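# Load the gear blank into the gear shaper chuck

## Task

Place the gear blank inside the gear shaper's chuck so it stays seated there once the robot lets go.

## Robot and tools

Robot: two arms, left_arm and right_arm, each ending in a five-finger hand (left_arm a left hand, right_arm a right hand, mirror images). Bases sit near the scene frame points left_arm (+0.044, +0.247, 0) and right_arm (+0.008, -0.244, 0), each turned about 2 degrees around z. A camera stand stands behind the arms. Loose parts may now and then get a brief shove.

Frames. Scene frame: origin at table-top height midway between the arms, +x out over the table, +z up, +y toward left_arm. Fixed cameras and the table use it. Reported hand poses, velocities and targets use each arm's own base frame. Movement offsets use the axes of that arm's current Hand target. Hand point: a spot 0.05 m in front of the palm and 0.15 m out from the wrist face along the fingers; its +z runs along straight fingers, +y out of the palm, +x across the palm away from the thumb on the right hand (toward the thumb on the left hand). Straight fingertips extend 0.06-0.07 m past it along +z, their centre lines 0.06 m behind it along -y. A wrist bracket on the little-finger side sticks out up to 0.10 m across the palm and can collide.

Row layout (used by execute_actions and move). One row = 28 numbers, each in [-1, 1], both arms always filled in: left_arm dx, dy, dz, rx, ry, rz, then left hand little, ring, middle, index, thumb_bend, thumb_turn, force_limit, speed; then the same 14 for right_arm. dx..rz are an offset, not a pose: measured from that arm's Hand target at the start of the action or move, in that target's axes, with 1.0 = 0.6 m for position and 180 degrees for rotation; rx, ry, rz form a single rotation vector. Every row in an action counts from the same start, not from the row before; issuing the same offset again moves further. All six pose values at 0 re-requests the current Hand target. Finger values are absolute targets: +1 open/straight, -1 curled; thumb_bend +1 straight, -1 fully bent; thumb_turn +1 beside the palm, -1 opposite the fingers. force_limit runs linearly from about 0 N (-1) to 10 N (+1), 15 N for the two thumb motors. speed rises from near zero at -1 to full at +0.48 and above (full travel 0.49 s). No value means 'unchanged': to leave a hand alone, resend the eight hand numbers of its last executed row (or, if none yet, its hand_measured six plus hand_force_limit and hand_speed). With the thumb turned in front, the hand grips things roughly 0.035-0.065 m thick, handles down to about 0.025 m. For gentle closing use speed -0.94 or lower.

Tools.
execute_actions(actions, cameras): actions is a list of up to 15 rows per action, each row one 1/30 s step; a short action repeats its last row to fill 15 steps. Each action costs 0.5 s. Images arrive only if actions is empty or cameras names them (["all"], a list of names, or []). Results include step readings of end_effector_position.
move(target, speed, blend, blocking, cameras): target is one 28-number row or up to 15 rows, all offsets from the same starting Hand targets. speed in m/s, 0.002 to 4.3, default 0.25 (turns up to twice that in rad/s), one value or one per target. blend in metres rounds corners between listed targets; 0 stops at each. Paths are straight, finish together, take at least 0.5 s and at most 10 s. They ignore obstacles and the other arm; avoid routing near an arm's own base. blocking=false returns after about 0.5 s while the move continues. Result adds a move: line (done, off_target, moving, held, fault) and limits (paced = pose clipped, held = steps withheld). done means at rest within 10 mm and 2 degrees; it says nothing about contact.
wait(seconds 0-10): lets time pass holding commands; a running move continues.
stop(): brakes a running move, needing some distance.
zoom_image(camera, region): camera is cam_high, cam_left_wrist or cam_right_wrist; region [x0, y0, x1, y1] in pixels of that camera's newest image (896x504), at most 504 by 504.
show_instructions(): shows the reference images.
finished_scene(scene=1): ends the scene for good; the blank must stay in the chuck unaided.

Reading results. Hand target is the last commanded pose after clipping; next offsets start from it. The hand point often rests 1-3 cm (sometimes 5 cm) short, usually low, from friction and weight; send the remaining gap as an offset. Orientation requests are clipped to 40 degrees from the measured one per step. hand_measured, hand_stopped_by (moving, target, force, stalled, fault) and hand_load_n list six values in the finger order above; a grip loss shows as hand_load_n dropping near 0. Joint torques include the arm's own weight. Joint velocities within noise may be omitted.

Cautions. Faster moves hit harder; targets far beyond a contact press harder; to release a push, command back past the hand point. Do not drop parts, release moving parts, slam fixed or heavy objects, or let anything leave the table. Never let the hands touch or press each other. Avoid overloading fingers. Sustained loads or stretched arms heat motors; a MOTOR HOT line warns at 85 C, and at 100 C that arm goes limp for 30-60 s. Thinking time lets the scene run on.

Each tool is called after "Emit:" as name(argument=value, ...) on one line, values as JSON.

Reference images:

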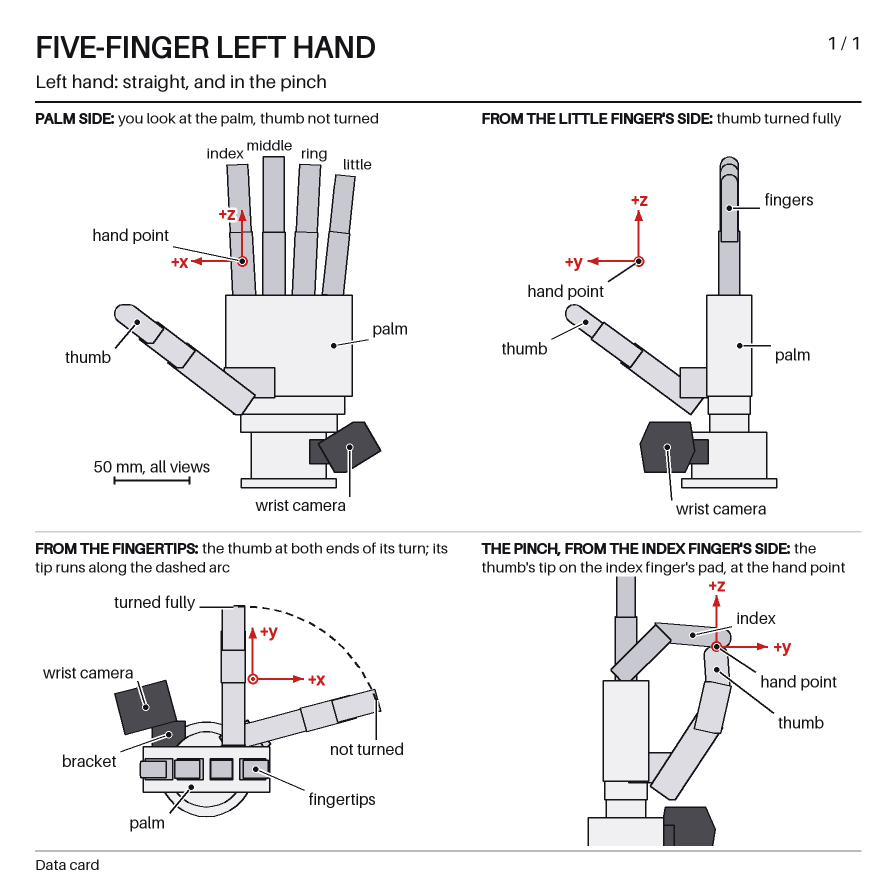

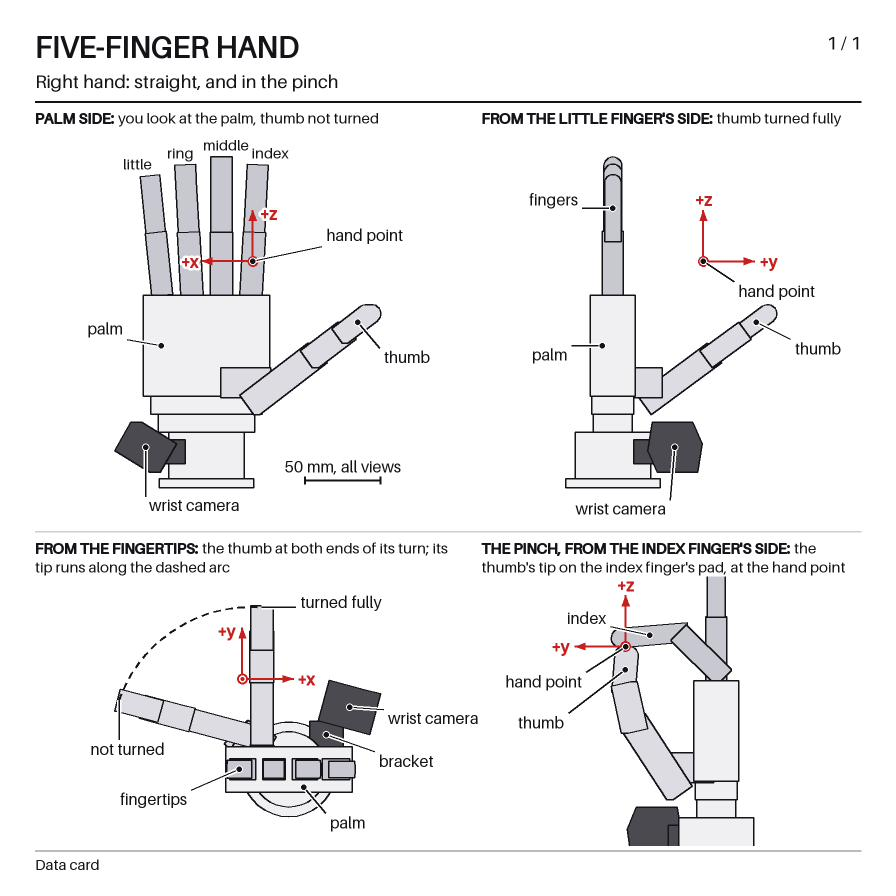

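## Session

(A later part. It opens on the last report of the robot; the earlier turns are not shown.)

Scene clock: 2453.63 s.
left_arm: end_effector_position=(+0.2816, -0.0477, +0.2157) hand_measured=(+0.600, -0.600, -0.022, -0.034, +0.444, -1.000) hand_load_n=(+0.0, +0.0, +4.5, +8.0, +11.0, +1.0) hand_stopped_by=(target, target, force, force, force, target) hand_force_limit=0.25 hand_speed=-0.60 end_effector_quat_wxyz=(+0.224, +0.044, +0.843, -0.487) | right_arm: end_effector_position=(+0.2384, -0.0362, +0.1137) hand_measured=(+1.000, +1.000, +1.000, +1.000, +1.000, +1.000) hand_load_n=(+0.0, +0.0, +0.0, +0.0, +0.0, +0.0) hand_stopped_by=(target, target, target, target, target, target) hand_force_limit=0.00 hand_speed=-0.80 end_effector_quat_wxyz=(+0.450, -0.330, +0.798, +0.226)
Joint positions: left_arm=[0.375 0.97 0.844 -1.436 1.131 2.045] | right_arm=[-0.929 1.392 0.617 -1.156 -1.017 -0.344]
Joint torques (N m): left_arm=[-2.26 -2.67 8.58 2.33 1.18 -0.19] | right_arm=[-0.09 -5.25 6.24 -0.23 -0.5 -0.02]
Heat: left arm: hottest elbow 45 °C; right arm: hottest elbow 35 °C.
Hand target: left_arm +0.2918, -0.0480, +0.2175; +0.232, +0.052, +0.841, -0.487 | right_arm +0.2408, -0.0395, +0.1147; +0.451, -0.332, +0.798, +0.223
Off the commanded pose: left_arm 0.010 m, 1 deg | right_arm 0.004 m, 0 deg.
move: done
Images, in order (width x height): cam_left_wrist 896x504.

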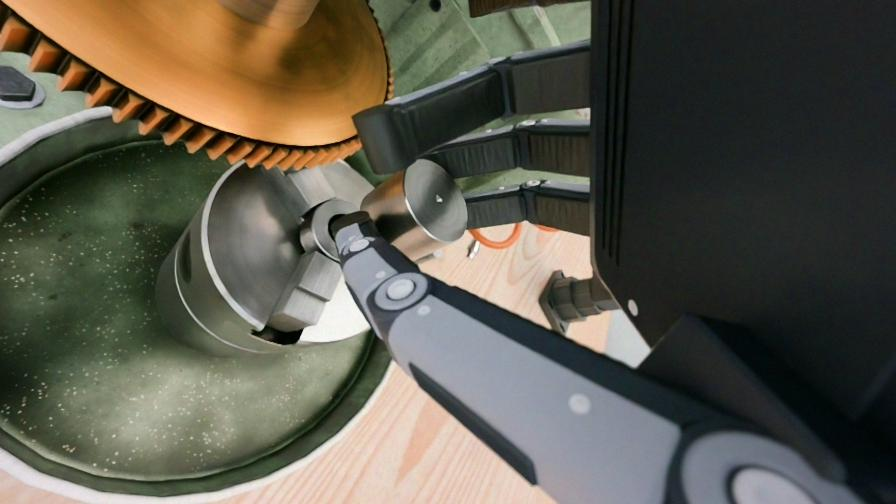

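Emit:
wait(seconds=0.1, cameras=["cam_high"])

Emit:
zoom_image(camera="cam_high", region=[230, 130, 350, 220])

Scene clock: 2459.17 s.
left_arm: end_effector_position=(+0.2816, -0.0477, +0.2157) hand_measured=(+0.600, -0.600, -0.022, -0.034, +0.444, -1.000) hand_load_n=(+0.0, +0.0, +4.5, +7.5, +10.5, +1.0) hand_stopped_by=(target, target, force, force, force, target) hand_force_limit=0.25 hand_speed=-0.60 end_effector_quat_wxyz=(+0.224, +0.044, +0.843, -0.487) | right_arm: end_effector_position=(+0.2384, -0.0362, +0.1137) hand_measured=(+1.000, +1.000, +1.000, +1.000, +1.000, +1.000) hand_load_n=(+0.0, +0.0, +0.0, +0.0, +0.0, +0.0) hand_stopped_by=(target, target, target, target, target, target) hand_force_limit=0.00 hand_speed=-0.80 end_effector_quat_wxyz=(+0.450, -0.330, +0.798, +0.226)
Joint positions: left_arm=[0.375 0.97 0.844 -1.436 1.131 2.044] | right_arm=[-0.929 1.392 0.617 -1.156 -1.017 -0.344]
Joint torques (N m): left_arm=[-1.49 -2.49 8.76 2.3 1.2 -0.12] | right_arm=[-0.09 -5.25 6.24 -0.23 -0.5 -0.02]
Heat: left arm: hottest elbow 45 °C; right arm: hottest elbow 35 °C.
Hand target: left_arm +0.2918, -0.0480, +0.2175; +0.232, +0.052, +0.841, -0.487 | right_arm +0.2408, -0.0395, +0.1147; +0.451, -0.332, +0.798, +0.223
Off the commanded pose: left_arm 0.010 m, 1 deg | right_arm 0.004 m, 0 deg.
wait: 0.10 s; at rest from the start
Images, in order (width x height): cam_high 896x504.

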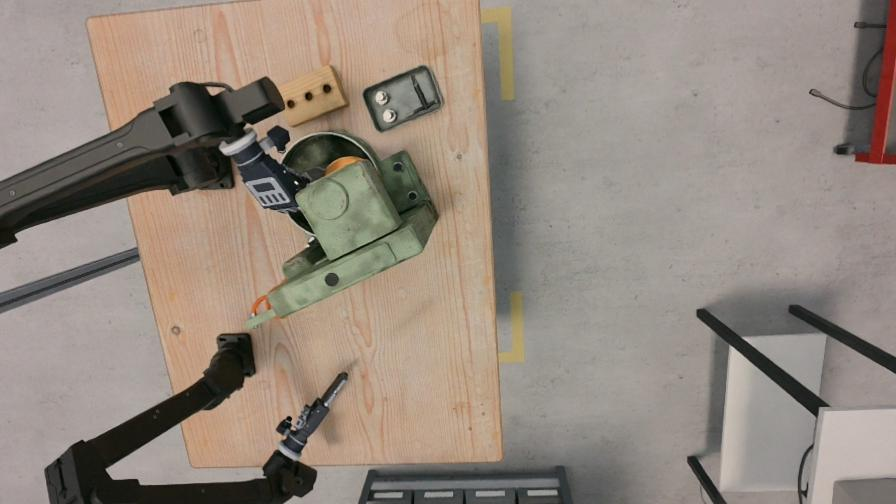

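Scaled by 4.200 from the camera's 896x504 image, which has a finer 1280x720 frame.

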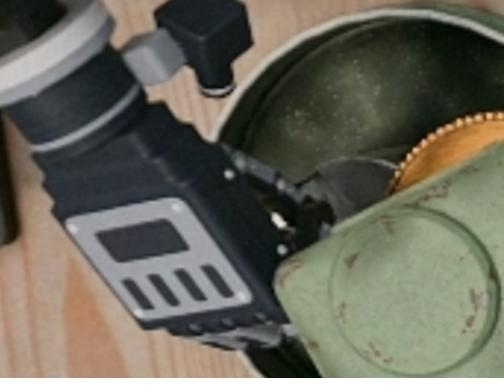

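Emit:
wait(seconds=0.1, cameras=["cam_left_wrist"])

Emit:
zoom_image(camera="cam_left_wrist", region=[280, 140, 500, 275])

Emit:
zoom_image(camera="cam_left_wrist", region=[290, 180, 380, 260])

Scene clock: 2507.93 s.
left_arm: end_effector_position=(+0.2816, -0.0477, +0.2157) hand_measured=(+0.600, -0.600, -0.022, -0.034, +0.444, -1.000) hand_load_n=(+0.0, +0.0, +4.5, +7.5, +11.0, +1.0) hand_stopped_by=(target, target, force, force, force, target) hand_force_limit=0.25 hand_speed=-0.60 end_effector_quat_wxyz=(+0.224, +0.044, +0.843, -0.487) | right_arm: end_effector_position=(+0.2384, -0.0362, +0.1137) hand_measured=(+1.000, +1.000, +1.000, +1.000, +1.000, +1.000) hand_load_n=(+0.0, +0.0, +0.0, +0.0, +0.0, +0.0) hand_stopped_by=(target, target, target, target, target, target) hand_force_limit=0.00 hand_speed=-0.80 end_effector_quat_wxyz=(+0.450, -0.330, +0.798, +0.226)
Joint positions: left_arm=[0.375 0.97 0.844 -1.436 1.131 2.044] | right_arm=[-0.929 1.392 0.617 -1.156 -1.017 -0.344]
Joint torques (N m): left_arm=[-1.96 -2.55 8.77 2.14 1.24 -0.18] | right_arm=[-0.09 -5.19 6.24 -0.23 -0.5 -0.03]
Heat: left arm: hottest elbow 43 °C; right arm: hottest elbow 35 °C.
Hand target: left_arm +0.2918, -0.0480, +0.2175; +0.232, +0.052, +0.841, -0.487 | right_arm +0.2408, -0.0395, +0.1147; +0.451, -0.332, +0.798, +0.223
Off the commanded pose: left_arm 0.010 m, 1 deg | right_arm 0.004 m, 0 deg.
wait: 0.10 s; at rest from the start
Images, in order (width x height): cam_left_wrist 896x504.

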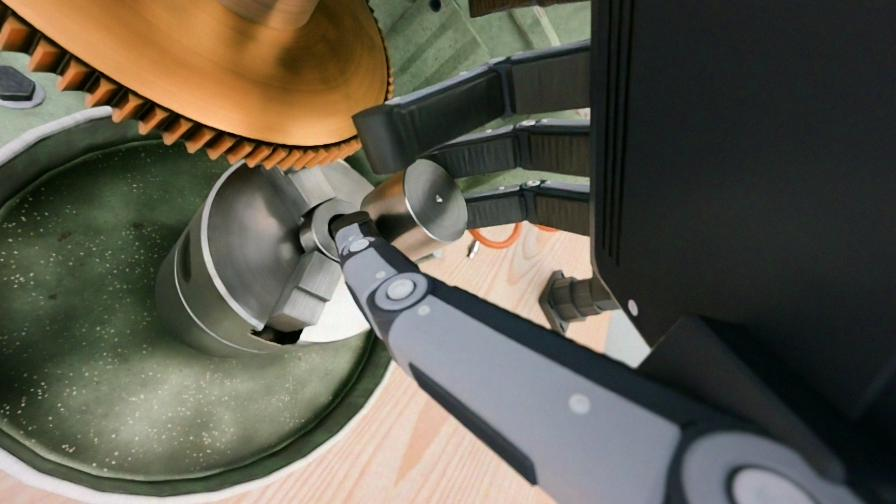

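Scaled by 2.291 from the camera's 896x504 image, which has a finer 1280x720 frame.

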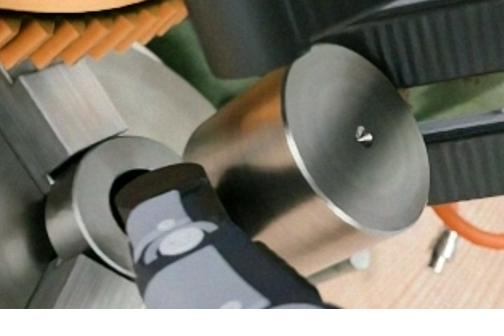

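Scaled by 5.600 from the camera's 896x504 image, which has a finer 1280x720 frame.

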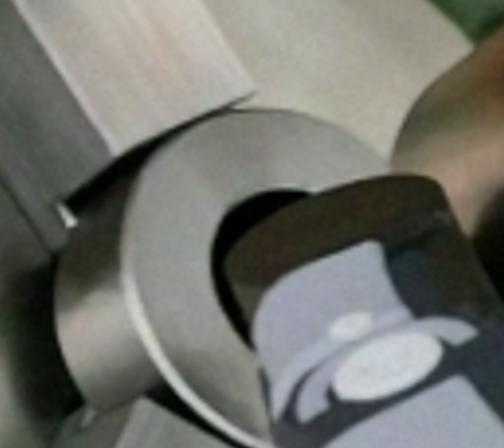

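Emit:
move(target=[[0.0173,-0.0277,-0.0754,-0.0098,-0.0176,-0.0093,0.6,-0.6,-0.05,-0.1,0.42,-1,0.25,-0.6,0,0,0,0,0,0,1,1,1,1,1,1,0,-0.8],[-0.0423,0.0520,-0.2242,-0.0641,-0.1157,-0.0608,0.6,-0.6,-0.05,-0.1,0.42,-1,0.25,-0.6,0,0,0,0,0,0,1,1,1,1,1,1,0,-0.8],[0.0538,0.1515,-0.3952,-0.1334,-0.2405,-0.1264,0.6,-0.6,-0.05,-0.1,0.42,-1,0.25,-0.6,0,0,0,0,0,0,1,1,1,1,1,1,0,-0.8],[0.2686,0.2879,-0.4827,-0.2024,-0.3649,-0.1918,0.6,-0.6,-0.05,-0.1,0.42,-1,0.25,-0.6,0,0,0,0,0,0,1,1,1,1,1,1,0,-0.8]], speed=[0.08,0.18,0.18,0.18], blend=[0.01,0.03,0.03,0], cameras=["cam_left_wrist"])

Scene clock: 2663.37 s.
left_arm: end_effector_position=(+0.1059, +0.2613, +0.1308) hand_measured=(+0.600, -0.600, -0.022, -0.034, +0.444, -1.000) hand_load_n=(+0.0, -0.5, +4.5, +8.0, +11.0, +1.0) hand_stopped_by=(target, target, force, force, force, target) hand_force_limit=0.25 hand_speed=-0.60 end_effector_quat_wxyz=(+0.494, -0.513, +0.669, -0.213) | right_arm: end_effector_position=(+0.2384, -0.0362, +0.1137) hand_measured=(+1.000, +1.000, +1.000, +1.000, +1.000, +1.000) hand_load_n=(+0.0, +0.0, +0.0, +0.0, -0.5, +0.0) hand_stopped_by=(target, target, target, target, target, target) hand_force_limit=0.00 hand_speed=-0.80 end_effector_quat_wxyz=(+0.450, -0.330, +0.798, +0.226)
Joint positions: left_arm=[1.736 0.943 0.596 -1.053 1.129 1.892] | right_arm=[-0.929 1.392 0.617 -1.156 -1.017 -0.344]
Joint torques (N m): left_arm=[-0.26 -2.26 7.56 1.51 1.01 -0.2] | right_arm=[-0.15 -5.19 6.24 -0.23 -0.5 -0.02]
Heat: left arm: hottest elbow 42 °C; right arm: hottest elbow 35 °C.
Hand target: left_arm +0.1046, +0.2634, +0.1304; +0.496, -0.516, +0.666, -0.212 | right_arm +0.2408, -0.0395, +0.1147; +0.451, -0.332, +0.798, +0.223
Off the commanded pose: left_arm 0.003 m, 1 deg | right_arm 0.004 m, 0 deg.
move: done
Images, in order (width x height): cam_left_wrist 896x504.

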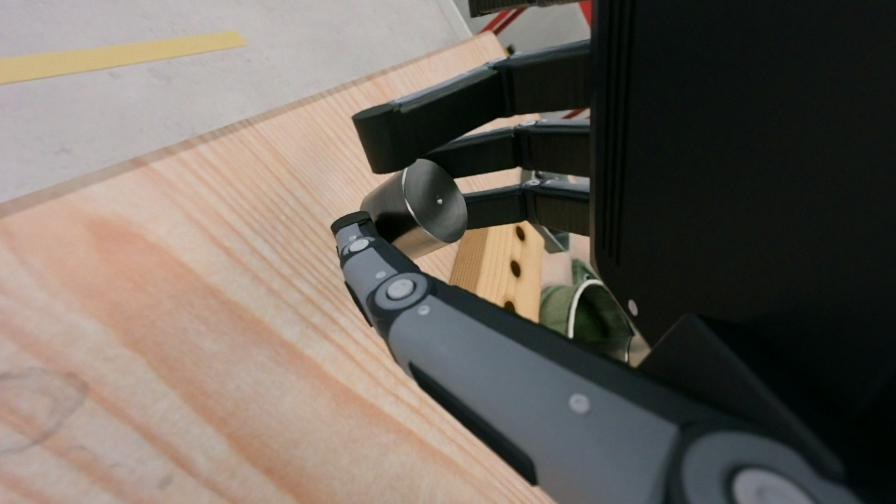

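Emit:
move(target=[[0.0556,0.0999,0.0524,0,0,0,0.6,-0.6,-0.05,-0.1,0.42,-1,0.25,-0.6,0,0,0,0,0,0,1,1,1,1,1,1,0,-0.8],[0.0681,0.1224,0.0642,0,0,0,0.6,-0.6,-0.05,-0.1,0.42,-1,0.25,-0.6,0,0,0,0,0,0,1,1,1,1,1,1,0,-0.8]], speed=[0.08,0.02], blend=[0.005,0], cameras=["cam_left_wrist"])

Scene clock: 2670.07 s.
left_arm: end_effector_position=(+0.1053, +0.2639, +0.0418) hand_measured=(+0.600, -0.600, -0.022, -0.034, +0.444, -1.000) hand_load_n=(+0.0, +0.0, +4.5, +7.5, +10.5, +1.0) hand_stopped_by=(target, target, force, force, force, target) hand_force_limit=0.25 hand_speed=-0.60 end_effector_quat_wxyz=(+0.497, -0.511, +0.670, -0.210) | right_arm: end_effector_position=(+0.2384, -0.0362, +0.1137) hand_measured=(+1.000, +1.000, +1.000, +1.000, +1.000, +1.000) hand_load_n=(+0.0, +0.0, +0.0, +0.0, -0.5, +0.0) hand_stopped_by=(target, target, target, target, target, target) hand_force_limit=0.00 hand_speed=-0.80 end_effector_quat_wxyz=(+0.450, -0.330, +0.798, +0.226)
Joint positions: left_arm=[1.738 1.126 0.432 -0.696 1.131 1.89] | right_arm=[-0.929 1.392 0.617 -1.156 -1.017 -0.344]
Joint torques (N m): left_arm=[-0.15 -3.02 5.97 1.63 0.9 -0.1] | right_arm=[-0.21 -5.25 6.23 -0.24 -0.5 -0.02]
Heat: left arm: hottest elbow 42 °C; right arm: hottest elbow 35 °C.
Hand target: left_arm +0.1043, +0.2635, +0.0381; +0.496, -0.516, +0.666, -0.212 | right_arm +0.2408, -0.0395, +0.1147; +0.451, -0.332, +0.798, +0.223
Off the commanded pose: left_arm 0.004 m, 1 deg | right_arm 0.004 m, 0 deg.
move: done
Images, in order (width x height): cam_left_wrist 896x504.

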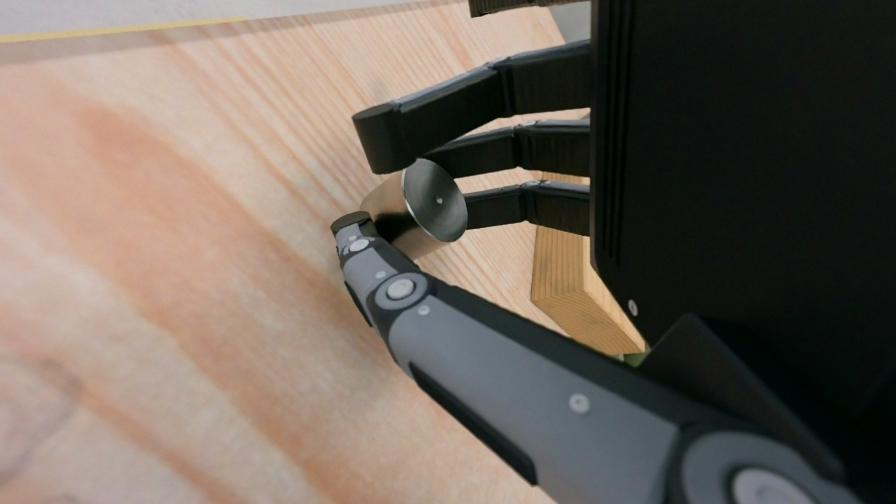

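Emit:
move(target=[[0,0,0,0,0,0,0.6,-0.6,0.1,0.1,0.52,-1,0.25,-0.9,0,0,0,0,0,0,1,1,1,1,1,1,0,-0.8],[0,0,0,0,0,0,0.6,-0.6,0.4,0.4,0.8,-1,0.25,-0.6,0,0,0,0,0,0,1,1,1,1,1,1,0,-0.8]], speed=0.05, cameras=["cam_left_wrist"])

Scene clock: 2674.43 s.
left_arm: end_effector_position=(+0.1052, +0.2645, +0.0419) hand_measured=(+0.600, -0.600, +0.400, +0.400, +0.800, -1.000) hand_load_n=(+0.0, +0.5, +0.0, +0.0, +0.0, +0.0) hand_stopped_by=(target, target, target, target, target, target) hand_force_limit=0.25 hand_speed=-0.60 end_effector_quat_wxyz=(+0.497, -0.510, +0.670, -0.209) | right_arm: end_effector_position=(+0.2384, -0.0362, +0.1137) hand_measured=(+1.000, +1.000, +1.000, +1.000, +1.000, +1.000) hand_load_n=(+0.0, +0.0, +0.0, +0.0, +0.0, +0.0) hand_stopped_by=(target, target, target, target, target, target) hand_force_limit=0.00 hand_speed=-0.80 end_effector_quat_wxyz=(+0.450, -0.330, +0.798, +0.226)
Joint positions: left_arm=[1.738 1.126 0.432 -0.693 1.131 1.89] | right_arm=[-0.929 1.392 0.617 -1.156 -1.017 -0.344]
Joint torques (N m): left_arm=[0.15 -2.49 5.93 1.63 0.93 -0.13] | right_arm=[-0.15 -5.19 6.24 -0.23 -0.5 -0.02]
Heat: left arm: hottest elbow 42 °C; right arm: hottest elbow 35 °C.
Hand target: left_arm +0.1043, +0.2635, +0.0381; +0.496, -0.516, +0.666, -0.212 | right_arm +0.2408, -0.0395, +0.1147; +0.451, -0.332, +0.798, +0.223
Off the commanded pose: left_arm 0.004 m, 1 deg | right_arm 0.004 m, 0 deg.
move: done
Images, in order (width x height): cam_left_wrist 896x504.

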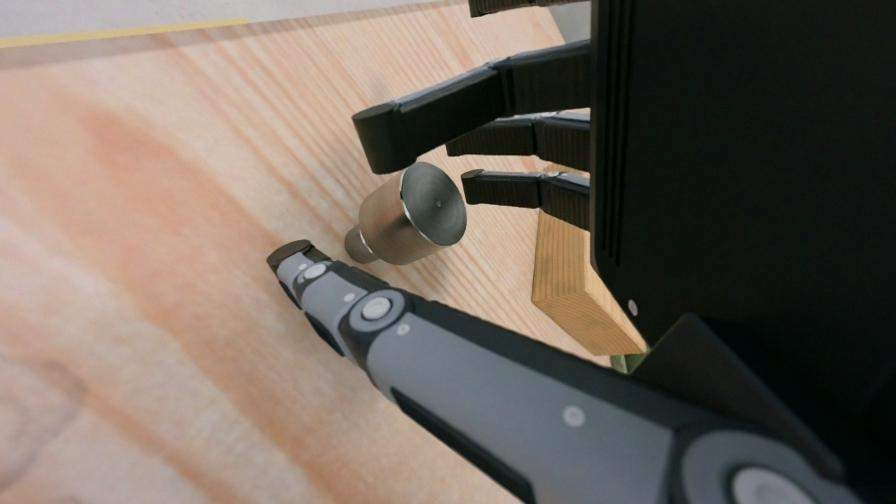

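Released, standing. Let me zoom to get accurate shape measurements.

Emit:
zoom_image(camera="cam_left_wrist", region=[330, 150, 490, 280])

Scaled by 3.150 from the camera's 896x504 image, which has a finer 1280x720 frame.

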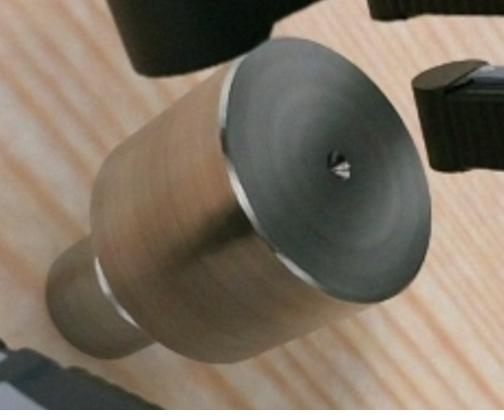

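Emit:
move(target=[[-0.0700,-0.1257,-0.0665,0,0,0,0.6,-0.6,0.4,0.4,0.8,-1,0.25,-0.6,0,0,0,0,0,0,1,1,1,1,1,1,0,-0.8],[-0.0675,-0.1125,-0.0545,-0.0035,-0.0988,0.1601,-0.6,-0.6,0.4,0.4,0.8,-1,0.25,-0.6,0,0,0,0,0,0,1,1,1,1,1,1,0,-0.8]], speed=[0.15,0.12], blend=0, cameras=["cam_left_wrist","cam_high"])

Scene clock: 2783.07 s.
left_arm: end_effector_position=(+0.1052, +0.2645, +0.0419) hand_measured=(+0.600, -0.600, +0.400, +0.400, +0.800, -1.000) hand_load_n=(+0.0, +0.0, -0.5, +0.0, +0.0, +0.0) hand_stopped_by=(target, target, target, target, target, target) hand_force_limit=0.25 hand_speed=-0.60 end_effector_quat_wxyz=(+0.497, -0.510, +0.670, -0.209) | right_arm: end_effector_position=(+0.2384, -0.0362, +0.1137) hand_measured=(+1.000, +1.000, +1.000, +1.000, +1.000, +1.000) hand_load_n=(+0.0, +0.0, +0.0, +0.0, +0.0, +0.0) hand_stopped_by=(target, target, target, target, target, target) hand_force_limit=0.00 hand_speed=-0.80 end_effector_quat_wxyz=(+0.450, -0.330, +0.798, +0.226)
Joint positions: left_arm=[1.738 1.126 0.432 -0.693 1.131 1.89] | right_arm=[-0.929 1.392 0.617 -1.156 -1.017 -0.344]
Joint torques (N m): left_arm=[-0.09 -4.01 6.23 1.05 0.85 -0.03] | right_arm=[-0.15 -5.54 5.3 -0.21 -0.53 -0.03]
Motor temperatures (°C): left_arm=[27 26 40 25 31 26] | right_arm=[26 26 34 24 27 24]
Heat: left arm: hottest elbow 40 °C; right arm: hottest elbow 34 °C.
Hand target: left_arm +0.1052, +0.2645, +0.0419; +0.497, -0.510, +0.670, -0.209 | right_arm +0.2384, -0.0362, +0.1137; +0.450, -0.330, +0.798, +0.226
NO CONTROL: the link to the robot was lost, through no command of yours. It is back now. This result shows no pictures. Nothing of this call ran. You have no control until a person gives it back. Your reply's later calls are not run. To wait, call execute_actions with no actions. The wait itself costs no score and uses none of the scene's actions. Where a move or wait says "fault", it means the lost link, not a fault of the arm.
move: fault; path passed 0 of 2 targets

Emit:
execute_actions(actions=[], cameras=["cam_left_wrist"])

Scene clock: 2814.10 s.
left_arm: end_effector_position=(+0.1052, +0.2645, +0.0419) hand_measured=(+0.600, -0.600, +0.400, +0.400, +0.800, -1.000) hand_load_n=(+0.0, +0.5, -0.5, +0.0, +0.0, +0.0) hand_stopped_by=(target, target, target, target, target, target) hand_force_limit=0.25 hand_speed=-0.60 end_effector_quat_wxyz=(+0.497, -0.510, +0.670, -0.209) | right_arm: end_effector_position=(+0.2384, -0.0362, +0.1137) hand_measured=(+1.000, +1.000, +1.000, +1.000, +1.000, +1.000) hand_load_n=(+0.0, +0.0, +0.0, +0.0, +0.0, +0.0) hand_stopped_by=(target, target, target, target, target, target) hand_force_limit=0.00 hand_speed=-0.80 end_effector_quat_wxyz=(+0.450, -0.330, +0.798, +0.226)
Joint positions: left_arm=[1.738 1.126 0.432 -0.693 1.131 1.89] | right_arm=[-0.929 1.392 0.617 -1.156 -1.017 -0.344]
Joint velocities: within noise
Joint torques (N m): left_arm=[-0.44 -3.9 6.16 0.99 0.85 -0.05] | right_arm=[-0.09 -5.54 5.3 -0.2 -0.53 -0.02]
Motor temperatures (°C): left_arm=[27 26 40 25 31 26] | right_arm=[26 26 34 24 27 24]
Heat: left arm: hottest elbow 40 °C; right arm: hottest elbow 34 °C.
Hand target: left_arm +0.1052, +0.2645, +0.0419; +0.497, -0.510, +0.670, -0.209 | right_arm +0.2384, -0.0362, +0.1137; +0.450, -0.330, +0.798, +0.226
NO CONTROL, STILL: no person has given control back yet. Call execute_actions again with no actions.

Emit:
execute_actions(actions=[], cameras=["cam_left_wrist"])

Scene clock: 2844.93 s.
left_arm: end_effector_position=(+0.1052, +0.2645, +0.0419) hand_measured=(+0.600, -0.600, +0.400, +0.400, +0.800, -1.000) hand_load_n=(+0.0, +0.0, -0.5, +0.0, +0.0, +0.0) hand_stopped_by=(target, target, target, target, target, target) hand_force_limit=0.25 hand_speed=-0.60 end_effector_quat_wxyz=(+0.497, -0.510, +0.670, -0.209) | right_arm: end_effector_position=(+0.2384, -0.0362, +0.1137) hand_measured=(+1.000, +1.000, +1.000, +1.000, +1.000, +1.000) hand_load_n=(+0.0, +0.0, +0.0, +0.0, +0.0, +0.0) hand_stopped_by=(target, target, target, target, target, target) hand_force_limit=0.00 hand_speed=-0.80 end_effector_quat_wxyz=(+0.450, -0.330, +0.798, +0.226)
Joint positions: left_arm=[1.738 1.126 0.432 -0.693 1.131 1.89] | right_arm=[-0.929 1.392 0.617 -1.156 -1.017 -0.344]
Joint velocities: within noise
Joint torques (N m): left_arm=[-0.67 -4.07 6.31 1.11 0.85 -0.11] | right_arm=[-0.15 -5.48 5.3 -0.21 -0.53 -0.02]
Motor temperatures (°C): left_arm=[27 26 40 25 31 26] | right_arm=[26 26 34 24 27 24]
Heat: left arm: hottest elbow 40 °C; right arm: hottest elbow 34 °C.
Hand target: left_arm +0.1052, +0.2645, +0.0419; +0.497, -0.510, +0.670, -0.209 | right_arm +0.2384, -0.0362, +0.1137; +0.450, -0.330, +0.798, +0.226
NO CONTROL, STILL: no person has given control back yet. Call execute_actions again with no actions.

Emit:
execute_actions(actions=[], cameras=["cam_left_wrist"])

Scene clock: 2851.67 s.
left_arm: end_effector_position=(+0.1052, +0.2645, +0.0419) hand_measured=(+0.600, -0.600, +0.400, +0.400, +0.800, -1.000) hand_load_n=(+0.0, +0.0, +0.0, +0.0, +0.0, +0.0) hand_stopped_by=(target, target, target, target, target, target) hand_force_limit=0.25 hand_speed=-0.60 end_effector_quat_wxyz=(+0.497, -0.510, +0.670, -0.209) | right_arm: end_effector_position=(+0.2384, -0.0362, +0.1137) hand_measured=(+1.000, +1.000, +1.000, +1.000, +1.000, +1.000) hand_load_n=(+0.0, +0.0, +0.0, +0.0, +0.0, +0.0) hand_stopped_by=(target, target, target, target, target, target) hand_force_limit=0.00 hand_speed=-0.80 end_effector_quat_wxyz=(+0.450, -0.330, +0.798, +0.226)
Joint positions: left_arm=[1.738 1.126 0.432 -0.693 1.131 1.89] | right_arm=[-0.929 1.392 0.617 -1.156 -1.017 -0.344]
Joint velocities: within noise
Joint torques (N m): left_arm=[-0.67 -3.66 6.19 1.07 0.88 -0.06] | right_arm=[-0.15 -5.6 5.31 -0.21 -0.53 -0.02]
Motor temperatures (°C): left_arm=[27 26 40 25 31 26] | right_arm=[26 26 34 24 27 24]
Heat: left arm: hottest elbow 40 °C; right arm: hottest elbow 34 °C.
Hand target: left_arm +0.1052, +0.2645, +0.0419; +0.497, -0.510, +0.670, -0.209 | right_arm +0.2384, -0.0362, +0.1137; +0.450, -0.330, +0.798, +0.226
CONTROL GIVEN BACK BY A PERSON. The arms hold where they stopped. Commands run again from your next reply on.
Images, in order (width x height): cam_left_wrist 896x504.

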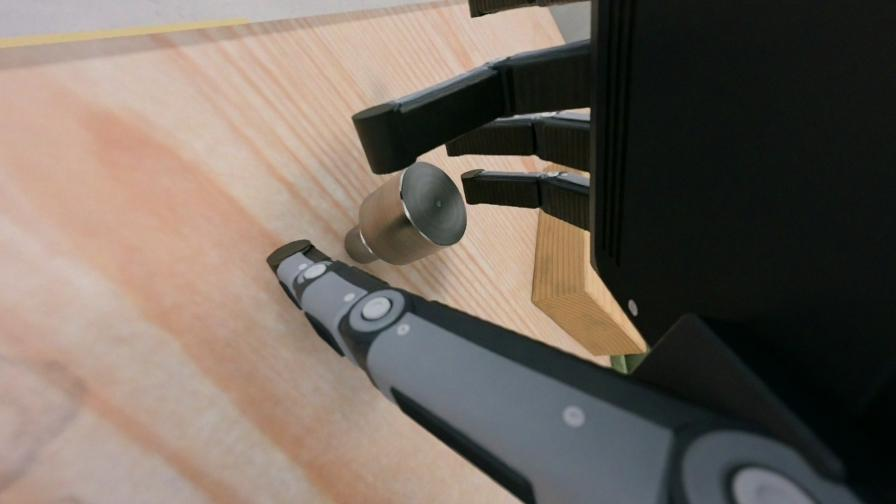

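Emit:
move(target=[[-0.0717,-0.1246,-0.0662,0,0,0,0.6,-0.6,0.4,0.4,0.8,-1,0.25,-0.6,0,0,0,0,0,0,1,1,1,1,1,1,0,-0.8],[-0.0645,-0.1060,-0.0533,-0.0049,-0.0999,0.1563,-0.6,-0.6,0.4,0.4,0.8,-1,0.25,-0.6,0,0,0,0,0,0,1,1,1,1,1,1,0,-0.8]], speed=[0.15,0.12], blend=0, cameras=["cam_left_wrist","cam_high"])

Scene clock: 2863.13 s.
left_arm: end_effector_position=(+0.1087, +0.2662, +0.1231) hand_measured=(-0.600, -0.600, +0.400, +0.400, +0.800, -1.000) hand_load_n=(+0.0, +0.0, +0.0, +0.0, +0.0, +0.0) hand_stopped_by=(target, target, target, target, target, target) hand_force_limit=0.25 hand_speed=-0.60 end_effector_quat_wxyz=(+0.625, -0.360, +0.692, -0.001) | right_arm: end_effector_position=(+0.2384, -0.0362, +0.1137) hand_measured=(+1.000, +1.000, +1.000, +1.000, +1.000, +1.000) hand_load_n=(+0.0, +0.0, +0.5, +0.0, +0.0, +0.0) hand_stopped_by=(target, target, target, target, target, target) hand_force_limit=0.00 hand_speed=-0.80 end_effector_quat_wxyz=(+0.450, -0.330, +0.798, +0.226)
Joint positions: left_arm=[1.777 0.542 0.23 -0.38 1.223 1.752] | right_arm=[-0.929 1.392 0.617 -1.156 -1.017 -0.344]
Joint torques (N m): left_arm=[0.09 0.73 8.09 2.41 0.55 -0.11] | right_arm=[-0.09 -5.54 5.31 -0.21 -0.53 -0.02]
Heat: left arm: hottest elbow 40 °C; right arm: hottest elbow 34 °C.
Hand target: left_arm +0.1069, +0.2667, +0.1228; +0.627, -0.363, +0.690, +0.004 | right_arm +0.2384, -0.0362, +0.1137; +0.450, -0.330, +0.798, +0.226
Off the commanded pose: left_arm 0.002 m, 1 deg | right_arm 0.000 m, 0 deg.
CONTROL GIVEN BACK BY A PERSON, as an earlier result said. Commands run again.
move: done
Images, in order (width x height): cam_high 896x504, cam_left_wrist 896x504.

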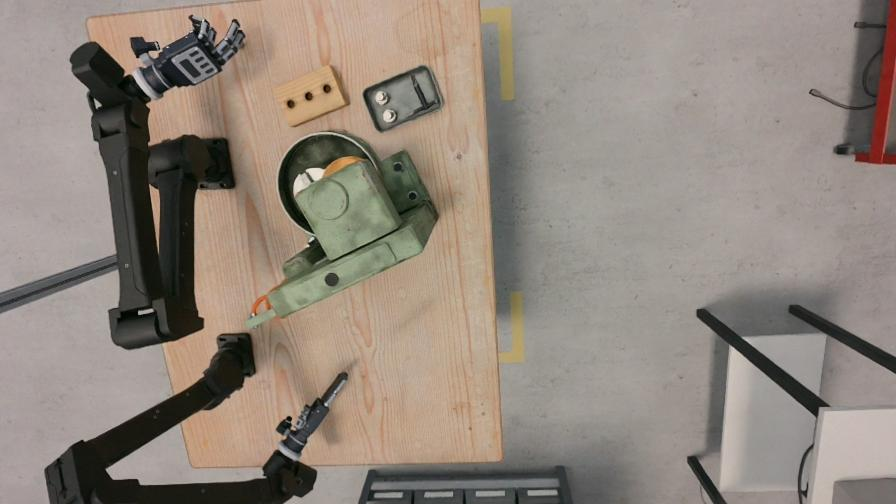

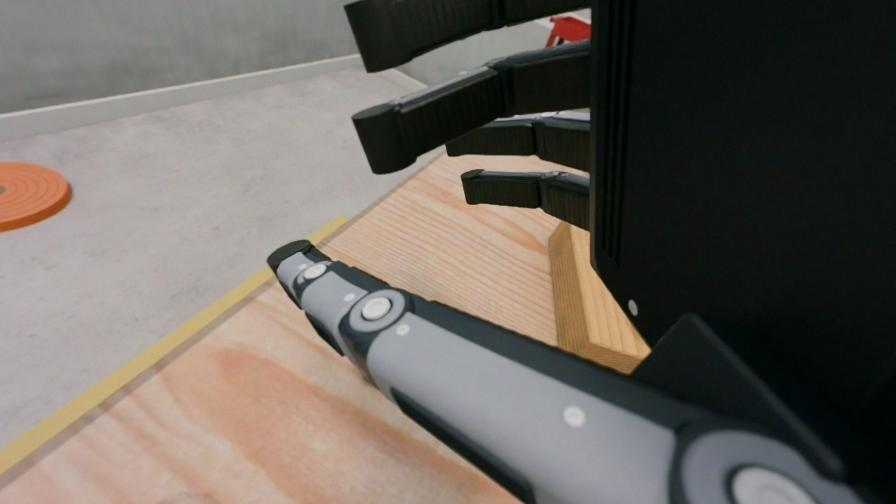

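Emit:
move(target=[0.0689,0.0361,0.0174,0,0,0,-0.6,-0.6,0.4,0.4,0.8,-1,0.25,-0.6,0,0,0,0,0,0,1,1,1,1,1,1,0,-0.8], speed=0.06, cameras=["cam_left_wrist"])

Scene clock: 2893.07 s.
left_arm: end_effector_position=(+0.1076, +0.2676, +0.0785) hand_measured=(-0.600, -0.600, +0.400, +0.400, +0.800, -1.000) hand_load_n=(+0.0, +0.0, +0.0, +0.0, +0.0, +0.5) hand_stopped_by=(target, target, target, target, target, target) hand_force_limit=0.25 hand_speed=-0.60 end_effector_quat_wxyz=(+0.627, -0.357, +0.693, +0.006) | right_arm: end_effector_position=(+0.2384, -0.0362, +0.1137) hand_measured=(+1.000, +1.000, +1.000, +1.000, +1.000, +1.000) hand_load_n=(+0.0, +0.0, +0.0, +0.0, +0.0, +0.0) hand_stopped_by=(target, target, target, target, target, target) hand_force_limit=0.00 hand_speed=-0.80 end_effector_quat_wxyz=(+0.450, -0.330, +0.798, +0.226)
Joint positions: left_arm=[1.78 0.682 0.124 -0.118 1.223 1.752] | right_arm=[-0.929 1.392 0.617 -1.156 -1.017 -0.344]
Joint torques (N m): left_arm=[-0.5 1.49 7.06 2.45 0.53 -0.11] | right_arm=[-0.09 -5.48 5.31 -0.23 -0.53 -0.02]
Heat: left arm: hottest elbow 41 °C; right arm: hottest elbow 34 °C.
Hand target: left_arm +0.1069, +0.2670, +0.0750; +0.627, -0.363, +0.690, +0.004 | right_arm +0.2384, -0.0362, +0.1137; +0.450, -0.330, +0.798, +0.226
Off the commanded pose: left_arm 0.004 m, 1 deg | right_arm 0.000 m, 0 deg.
move: done
Images, in order (width x height): cam_left_wrist 896x504.

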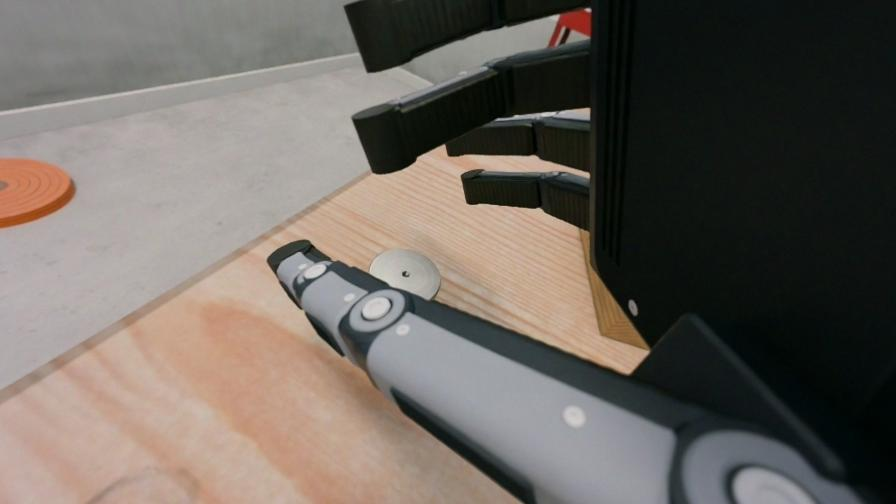

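Emit:
move(target=[0.0347,0.0180,0.0086,0,0,0,-0.6,-0.6,0.4,0.4,0.8,-1,0.25,-0.6,0,0,0,0,0,0,1,1,1,1,1,1,0,-0.8], speed=0.08, cameras=["cam_left_wrist"])

Scene clock: 2913.23 s.
left_arm: end_effector_position=(+0.1075, +0.2683, +0.0542) hand_measured=(-0.600, -0.600, +0.400, +0.400, +0.800, -1.000) hand_load_n=(+0.0, +0.0, +0.0, +0.0, +0.0, +0.0) hand_stopped_by=(target, target, target, target, target, target) hand_force_limit=0.25 hand_speed=-0.60 end_effector_quat_wxyz=(+0.627, -0.357, +0.693, +0.006) | right_arm: end_effector_position=(+0.2384, -0.0362, +0.1137) hand_measured=(+1.000, +1.000, +1.000, +1.000, +1.000, +1.000) hand_load_n=(+0.0, +0.0, +0.0, +0.0, -0.5, +0.0) hand_stopped_by=(target, target, target, target, target, target) hand_force_limit=0.00 hand_speed=-0.80 end_effector_quat_wxyz=(+0.450, -0.330, +0.798, +0.226)
Joint positions: left_arm=[1.78 0.827 0.079 0.071 1.223 1.752] | right_arm=[-0.929 1.392 0.617 -1.156 -1.017 -0.344]
Joint torques (N m): left_arm=[-0.62 0.79 6.15 2.44 0.51 -0.13] | right_arm=[-0.15 -5.54 5.31 -0.21 -0.53 -0.02]
Heat: left arm: hottest elbow 40 °C; right arm: hottest elbow 34 °C.
Hand target: left_arm +0.1069, +0.2671, +0.0511; +0.627, -0.363, +0.690, +0.004 | right_arm +0.2384, -0.0362, +0.1137; +0.450, -0.330, +0.798, +0.226
Off the commanded pose: left_arm 0.003 m, 1 deg | right_arm 0.000 m, 0 deg.
move: done
Images, in order (width x height): cam_left_wrist 896x504.

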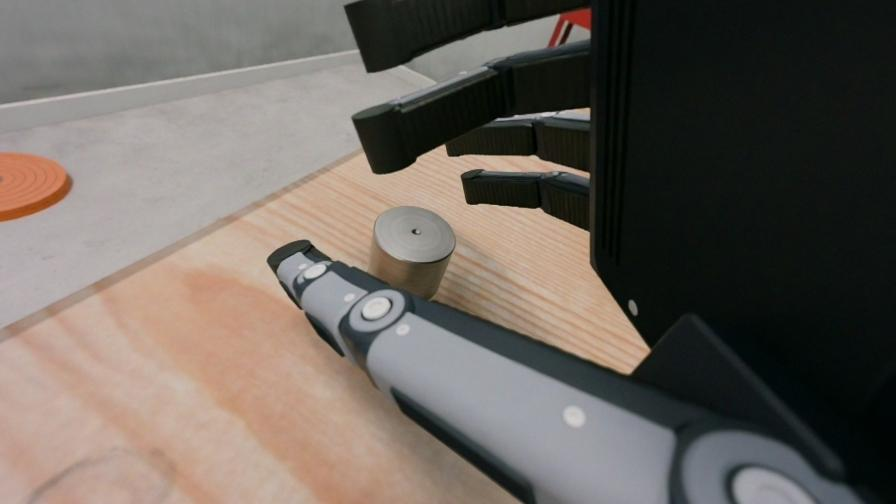

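Emit:
move(target=[0.0349,0.0170,0.0066,0,0,0,-0.6,-0.6,0.4,0.4,0.8,-1,0.25,-0.6,0,0,0,0,0,0,1,1,1,1,1,1,0,-0.8], speed=0.06, cameras=["cam_left_wrist"])

Scene clock: 2928.50 s.
left_arm: end_effector_position=(+0.1074, +0.2675, +0.0298) hand_measured=(-0.600, -0.600, +0.400, +0.400, +0.800, -1.000) hand_load_n=(+0.0, +0.0, +0.0, +0.0, +0.0, +0.0) hand_stopped_by=(target, target, target, target, target, target) hand_force_limit=0.25 hand_speed=-0.60 end_effector_quat_wxyz=(+0.626, -0.357, +0.693, +0.005) | right_arm: end_effector_position=(+0.2384, -0.0362, +0.1137) hand_measured=(+1.000, +1.000, +1.000, +1.000, +1.000, +1.000) hand_load_n=(+0.0, +0.0, +0.0, +0.0, -0.5, +0.0) hand_stopped_by=(target, target, target, target, target, target) hand_force_limit=0.00 hand_speed=-0.80 end_effector_quat_wxyz=(+0.450, -0.330, +0.798, +0.226)
Joint positions: left_arm=[1.781 1.023 0.044 0.294 1.223 1.758] | right_arm=[-0.929 1.392 0.617 -1.156 -1.017 -0.344]
Joint torques (N m): left_arm=[0.32 0.67 4.68 2.67 0.68 -0.11] | right_arm=[-0.15 -5.54 5.31 -0.2 -0.53 -0.02]
Heat: left arm: hottest elbow 40 °C; right arm: hottest elbow 34 °C.
Hand target: left_arm +0.1061, +0.2661, +0.0275; +0.627, -0.363, +0.690, +0.004 | right_arm +0.2384, -0.0362, +0.1137; +0.450, -0.330, +0.798, +0.226
Off the commanded pose: left_arm 0.003 m, 1 deg | right_arm 0.000 m, 0 deg.
move: done
Images, in order (width x height): cam_left_wrist 896x504.

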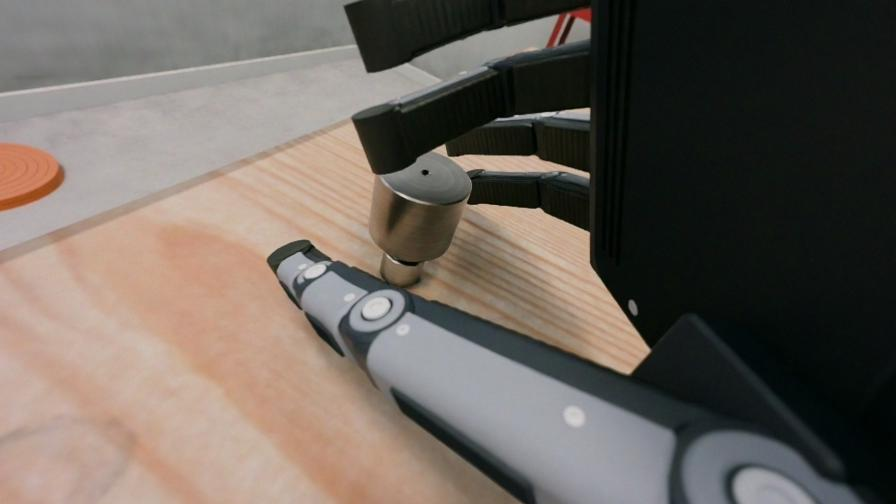

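Emit:
zoom_image(camera="cam_left_wrist", region=[250, 120, 600, 320])

Scaled by 1.440 from the camera's 896x504 image, which has a finer 1280x720 frame.

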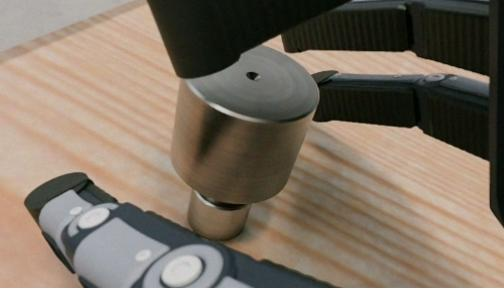

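Emit:
move(target=[[-0.0505,-0.0263,-0.0126,0,0,0,-0.6,-0.6,0.4,0.4,0.8,-1,0.25,-0.6,0,0,0,0,0,0,1,1,1,1,1,1,0,-0.8],[-0.0079,-0.0041,-0.0020,0,0,0,-0.6,-0.6,0.4,0.4,0.8,-1,0.25,-0.6,0,0,0,0,0,0,1,1,1,1,1,1,0,-0.8]], speed=0.08, cameras=["cam_left_wrist"])

Scene clock: 2983.33 s.
left_arm: end_effector_position=(+0.1060, +0.2683, +0.0359) hand_measured=(-0.600, -0.600, +0.400, +0.400, +0.800, -1.000) hand_load_n=(+0.0, +0.0, +0.0, -0.5, +0.0, +0.0) hand_stopped_by=(target, target, target, target, target, target) hand_force_limit=0.25 hand_speed=-0.60 end_effector_quat_wxyz=(+0.626, -0.357, +0.693, +0.008) | right_arm: end_effector_position=(+0.2384, -0.0362, +0.1137) hand_measured=(+1.000, +1.000, +1.000, +1.000, +1.000, +1.000) hand_load_n=(+0.0, +0.0, +0.0, +0.0, +0.0, +0.0) hand_stopped_by=(target, target, target, target, target, target) hand_force_limit=0.00 hand_speed=-0.80 end_effector_quat_wxyz=(+0.450, -0.330, +0.798, +0.226)
Joint positions: left_arm=[1.787 0.969 0.052 0.231 1.225 1.764] | right_arm=[-0.929 1.392 0.617 -1.156 -1.017 -0.344]
Joint torques (N m): left_arm=[-0.85 0.38 5.15 2.51 0.65 -0.17] | right_arm=[-0.15 -5.48 5.31 -0.21 -0.53 -0.02]
Heat: left arm: hottest elbow 38 °C; right arm: hottest elbow 34 °C.
Hand target: left_arm +0.1061, +0.2660, +0.0329; +0.627, -0.363, +0.690, +0.004 | right_arm +0.2384, -0.0362, +0.1137; +0.450, -0.330, +0.798, +0.226
Off the commanded pose: left_arm 0.004 m, 1 deg | right_arm 0.000 m, 0 deg.
move: done
Images, in order (width x height): cam_left_wrist 896x504.

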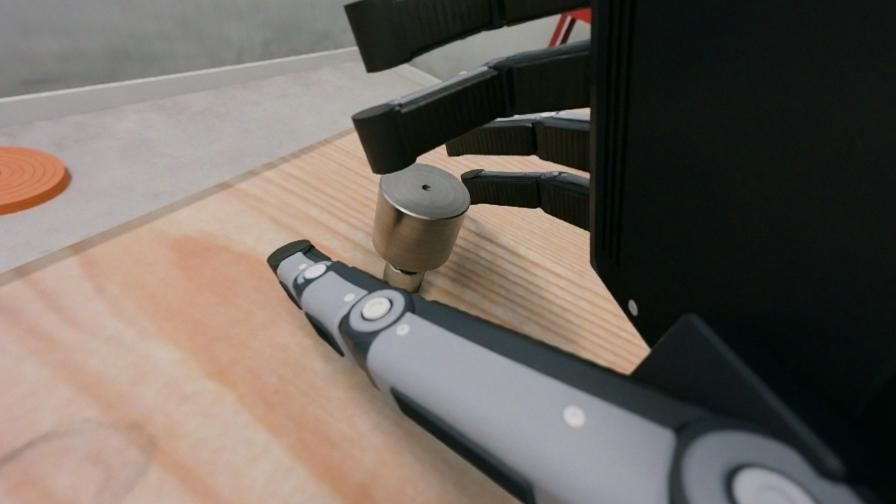

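Emit:
move(target=[0,0,0,0,0,0,-0.6,-0.6,0.08,0.08,0.5,-1,0.2,-0.8,0,0,0,0,0,0,1,1,1,1,1,1,0,-0.8], speed=0.08, cameras=["cam_left_wrist"])

Scene clock: 2990.47 s.
left_arm: end_effector_position=(+0.1060, +0.2682, +0.0357) hand_measured=(-0.600, -0.600, +0.080, +0.080, +0.500, -1.000) hand_load_n=(+0.0, +0.0, +0.0, +0.0, +0.0, +0.5) hand_stopped_by=(target, target, target, target, target, target) hand_force_limit=0.20 hand_speed=-0.80 end_effector_quat_wxyz=(+0.626, -0.358, +0.693, +0.007) | right_arm: end_effector_position=(+0.2384, -0.0362, +0.1137) hand_measured=(+1.000, +1.000, +1.000, +1.000, +1.000, +1.000) hand_load_n=(+0.0, +0.0, +0.0, +0.0, +0.0, +0.0) hand_stopped_by=(target, target, target, target, target, target) hand_force_limit=0.00 hand_speed=-0.80 end_effector_quat_wxyz=(+0.450, -0.330, +0.798, +0.226)
Joint positions: left_arm=[1.787 0.97 0.052 0.231 1.225 1.763] | right_arm=[-0.929 1.392 0.617 -1.156 -1.017 -0.344]
Joint torques (N m): left_arm=[-0.38 0.21 5.24 2.5 0.59 -0.13] | right_arm=[-0.09 -5.54 5.33 -0.2 -0.53 -0.02]
Heat: left arm: hottest elbow 38 °C; right arm: hottest elbow 34 °C.
Hand target: left_arm +0.1061, +0.2660, +0.0329; +0.626, -0.363, +0.690, +0.004 | right_arm +0.2384, -0.0362, +0.1137; +0.450, -0.330, +0.798, +0.226
Off the commanded pose: left_arm 0.004 m, 1 deg | right_arm 0.000 m, 0 deg.
move: done
Images, in order (width x height): cam_left_wrist 896x504.

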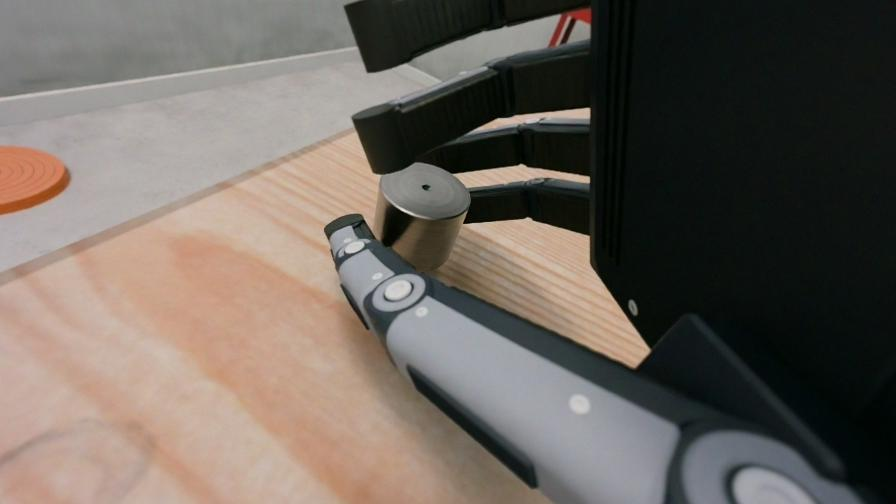

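Emit:
move(target=[0,0,0,0,0,0,-0.6,-0.6,-0.02,-0.02,0.44,-1,0.2,-0.93,0,0,0,0,0,0,1,1,1,1,1,1,0,-0.8], speed=0.08, cameras=["cam_left_wrist"])

Scene clock: 2995.77 s.
left_arm: end_effector_position=(+0.1060, +0.2682, +0.0357) hand_measured=(-0.600, -0.600, -0.020, -0.020, +0.440, -1.000) hand_load_n=(+0.0, +0.0, +0.0, +1.5, +1.5, +0.0) hand_stopped_by=(target, target, target, target, target, target) hand_force_limit=0.20 hand_speed=-0.93 end_effector_quat_wxyz=(+0.626, -0.358, +0.693, +0.007) | right_arm: end_effector_position=(+0.2384, -0.0362, +0.1137) hand_measured=(+1.000, +1.000, +1.000, +1.000, +1.000, +1.000) hand_load_n=(+0.0, +0.0, +0.0, +0.0, +0.0, +0.0) hand_stopped_by=(target, target, target, target, target, target) hand_force_limit=0.00 hand_speed=-0.80 end_effector_quat_wxyz=(+0.450, -0.330, +0.798, +0.226)
Joint positions: left_arm=[1.787 0.97 0.052 0.231 1.225 1.763] | right_arm=[-0.929 1.392 0.617 -1.156 -1.017 -0.344]
Joint torques (N m): left_arm=[-0.5 0.73 5.15 2.39 0.63 -0.13] | right_arm=[-0.09 -5.54 5.31 -0.2 -0.53 -0.02]
Heat: left arm: hottest elbow 38 °C; right arm: hottest elbow 34 °C.
Hand target: left_arm +0.1061, +0.2660, +0.0329; +0.627, -0.363, +0.690, +0.004 | right_arm +0.2384, -0.0362, +0.1137; +0.450, -0.330, +0.798, +0.226
Off the commanded pose: left_arm 0.004 m, 1 deg | right_arm 0.000 m, 0 deg.
move: done
Images, in order (width x height): cam_left_wrist 896x504.

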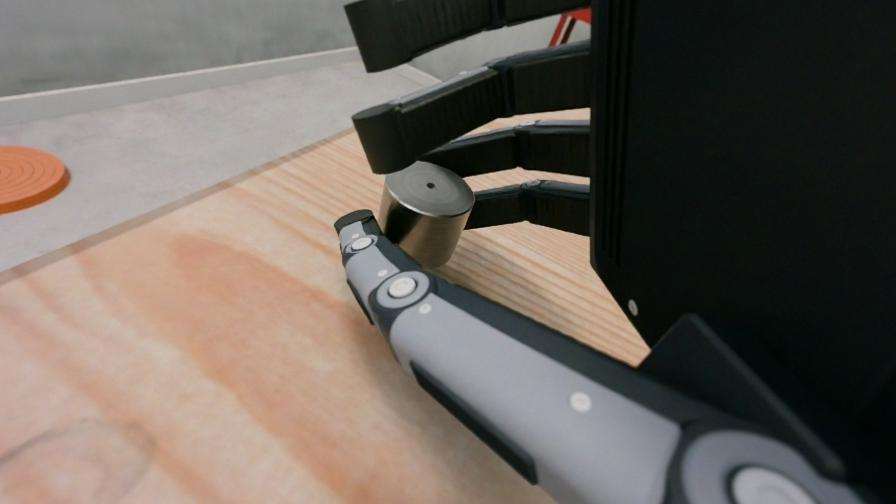

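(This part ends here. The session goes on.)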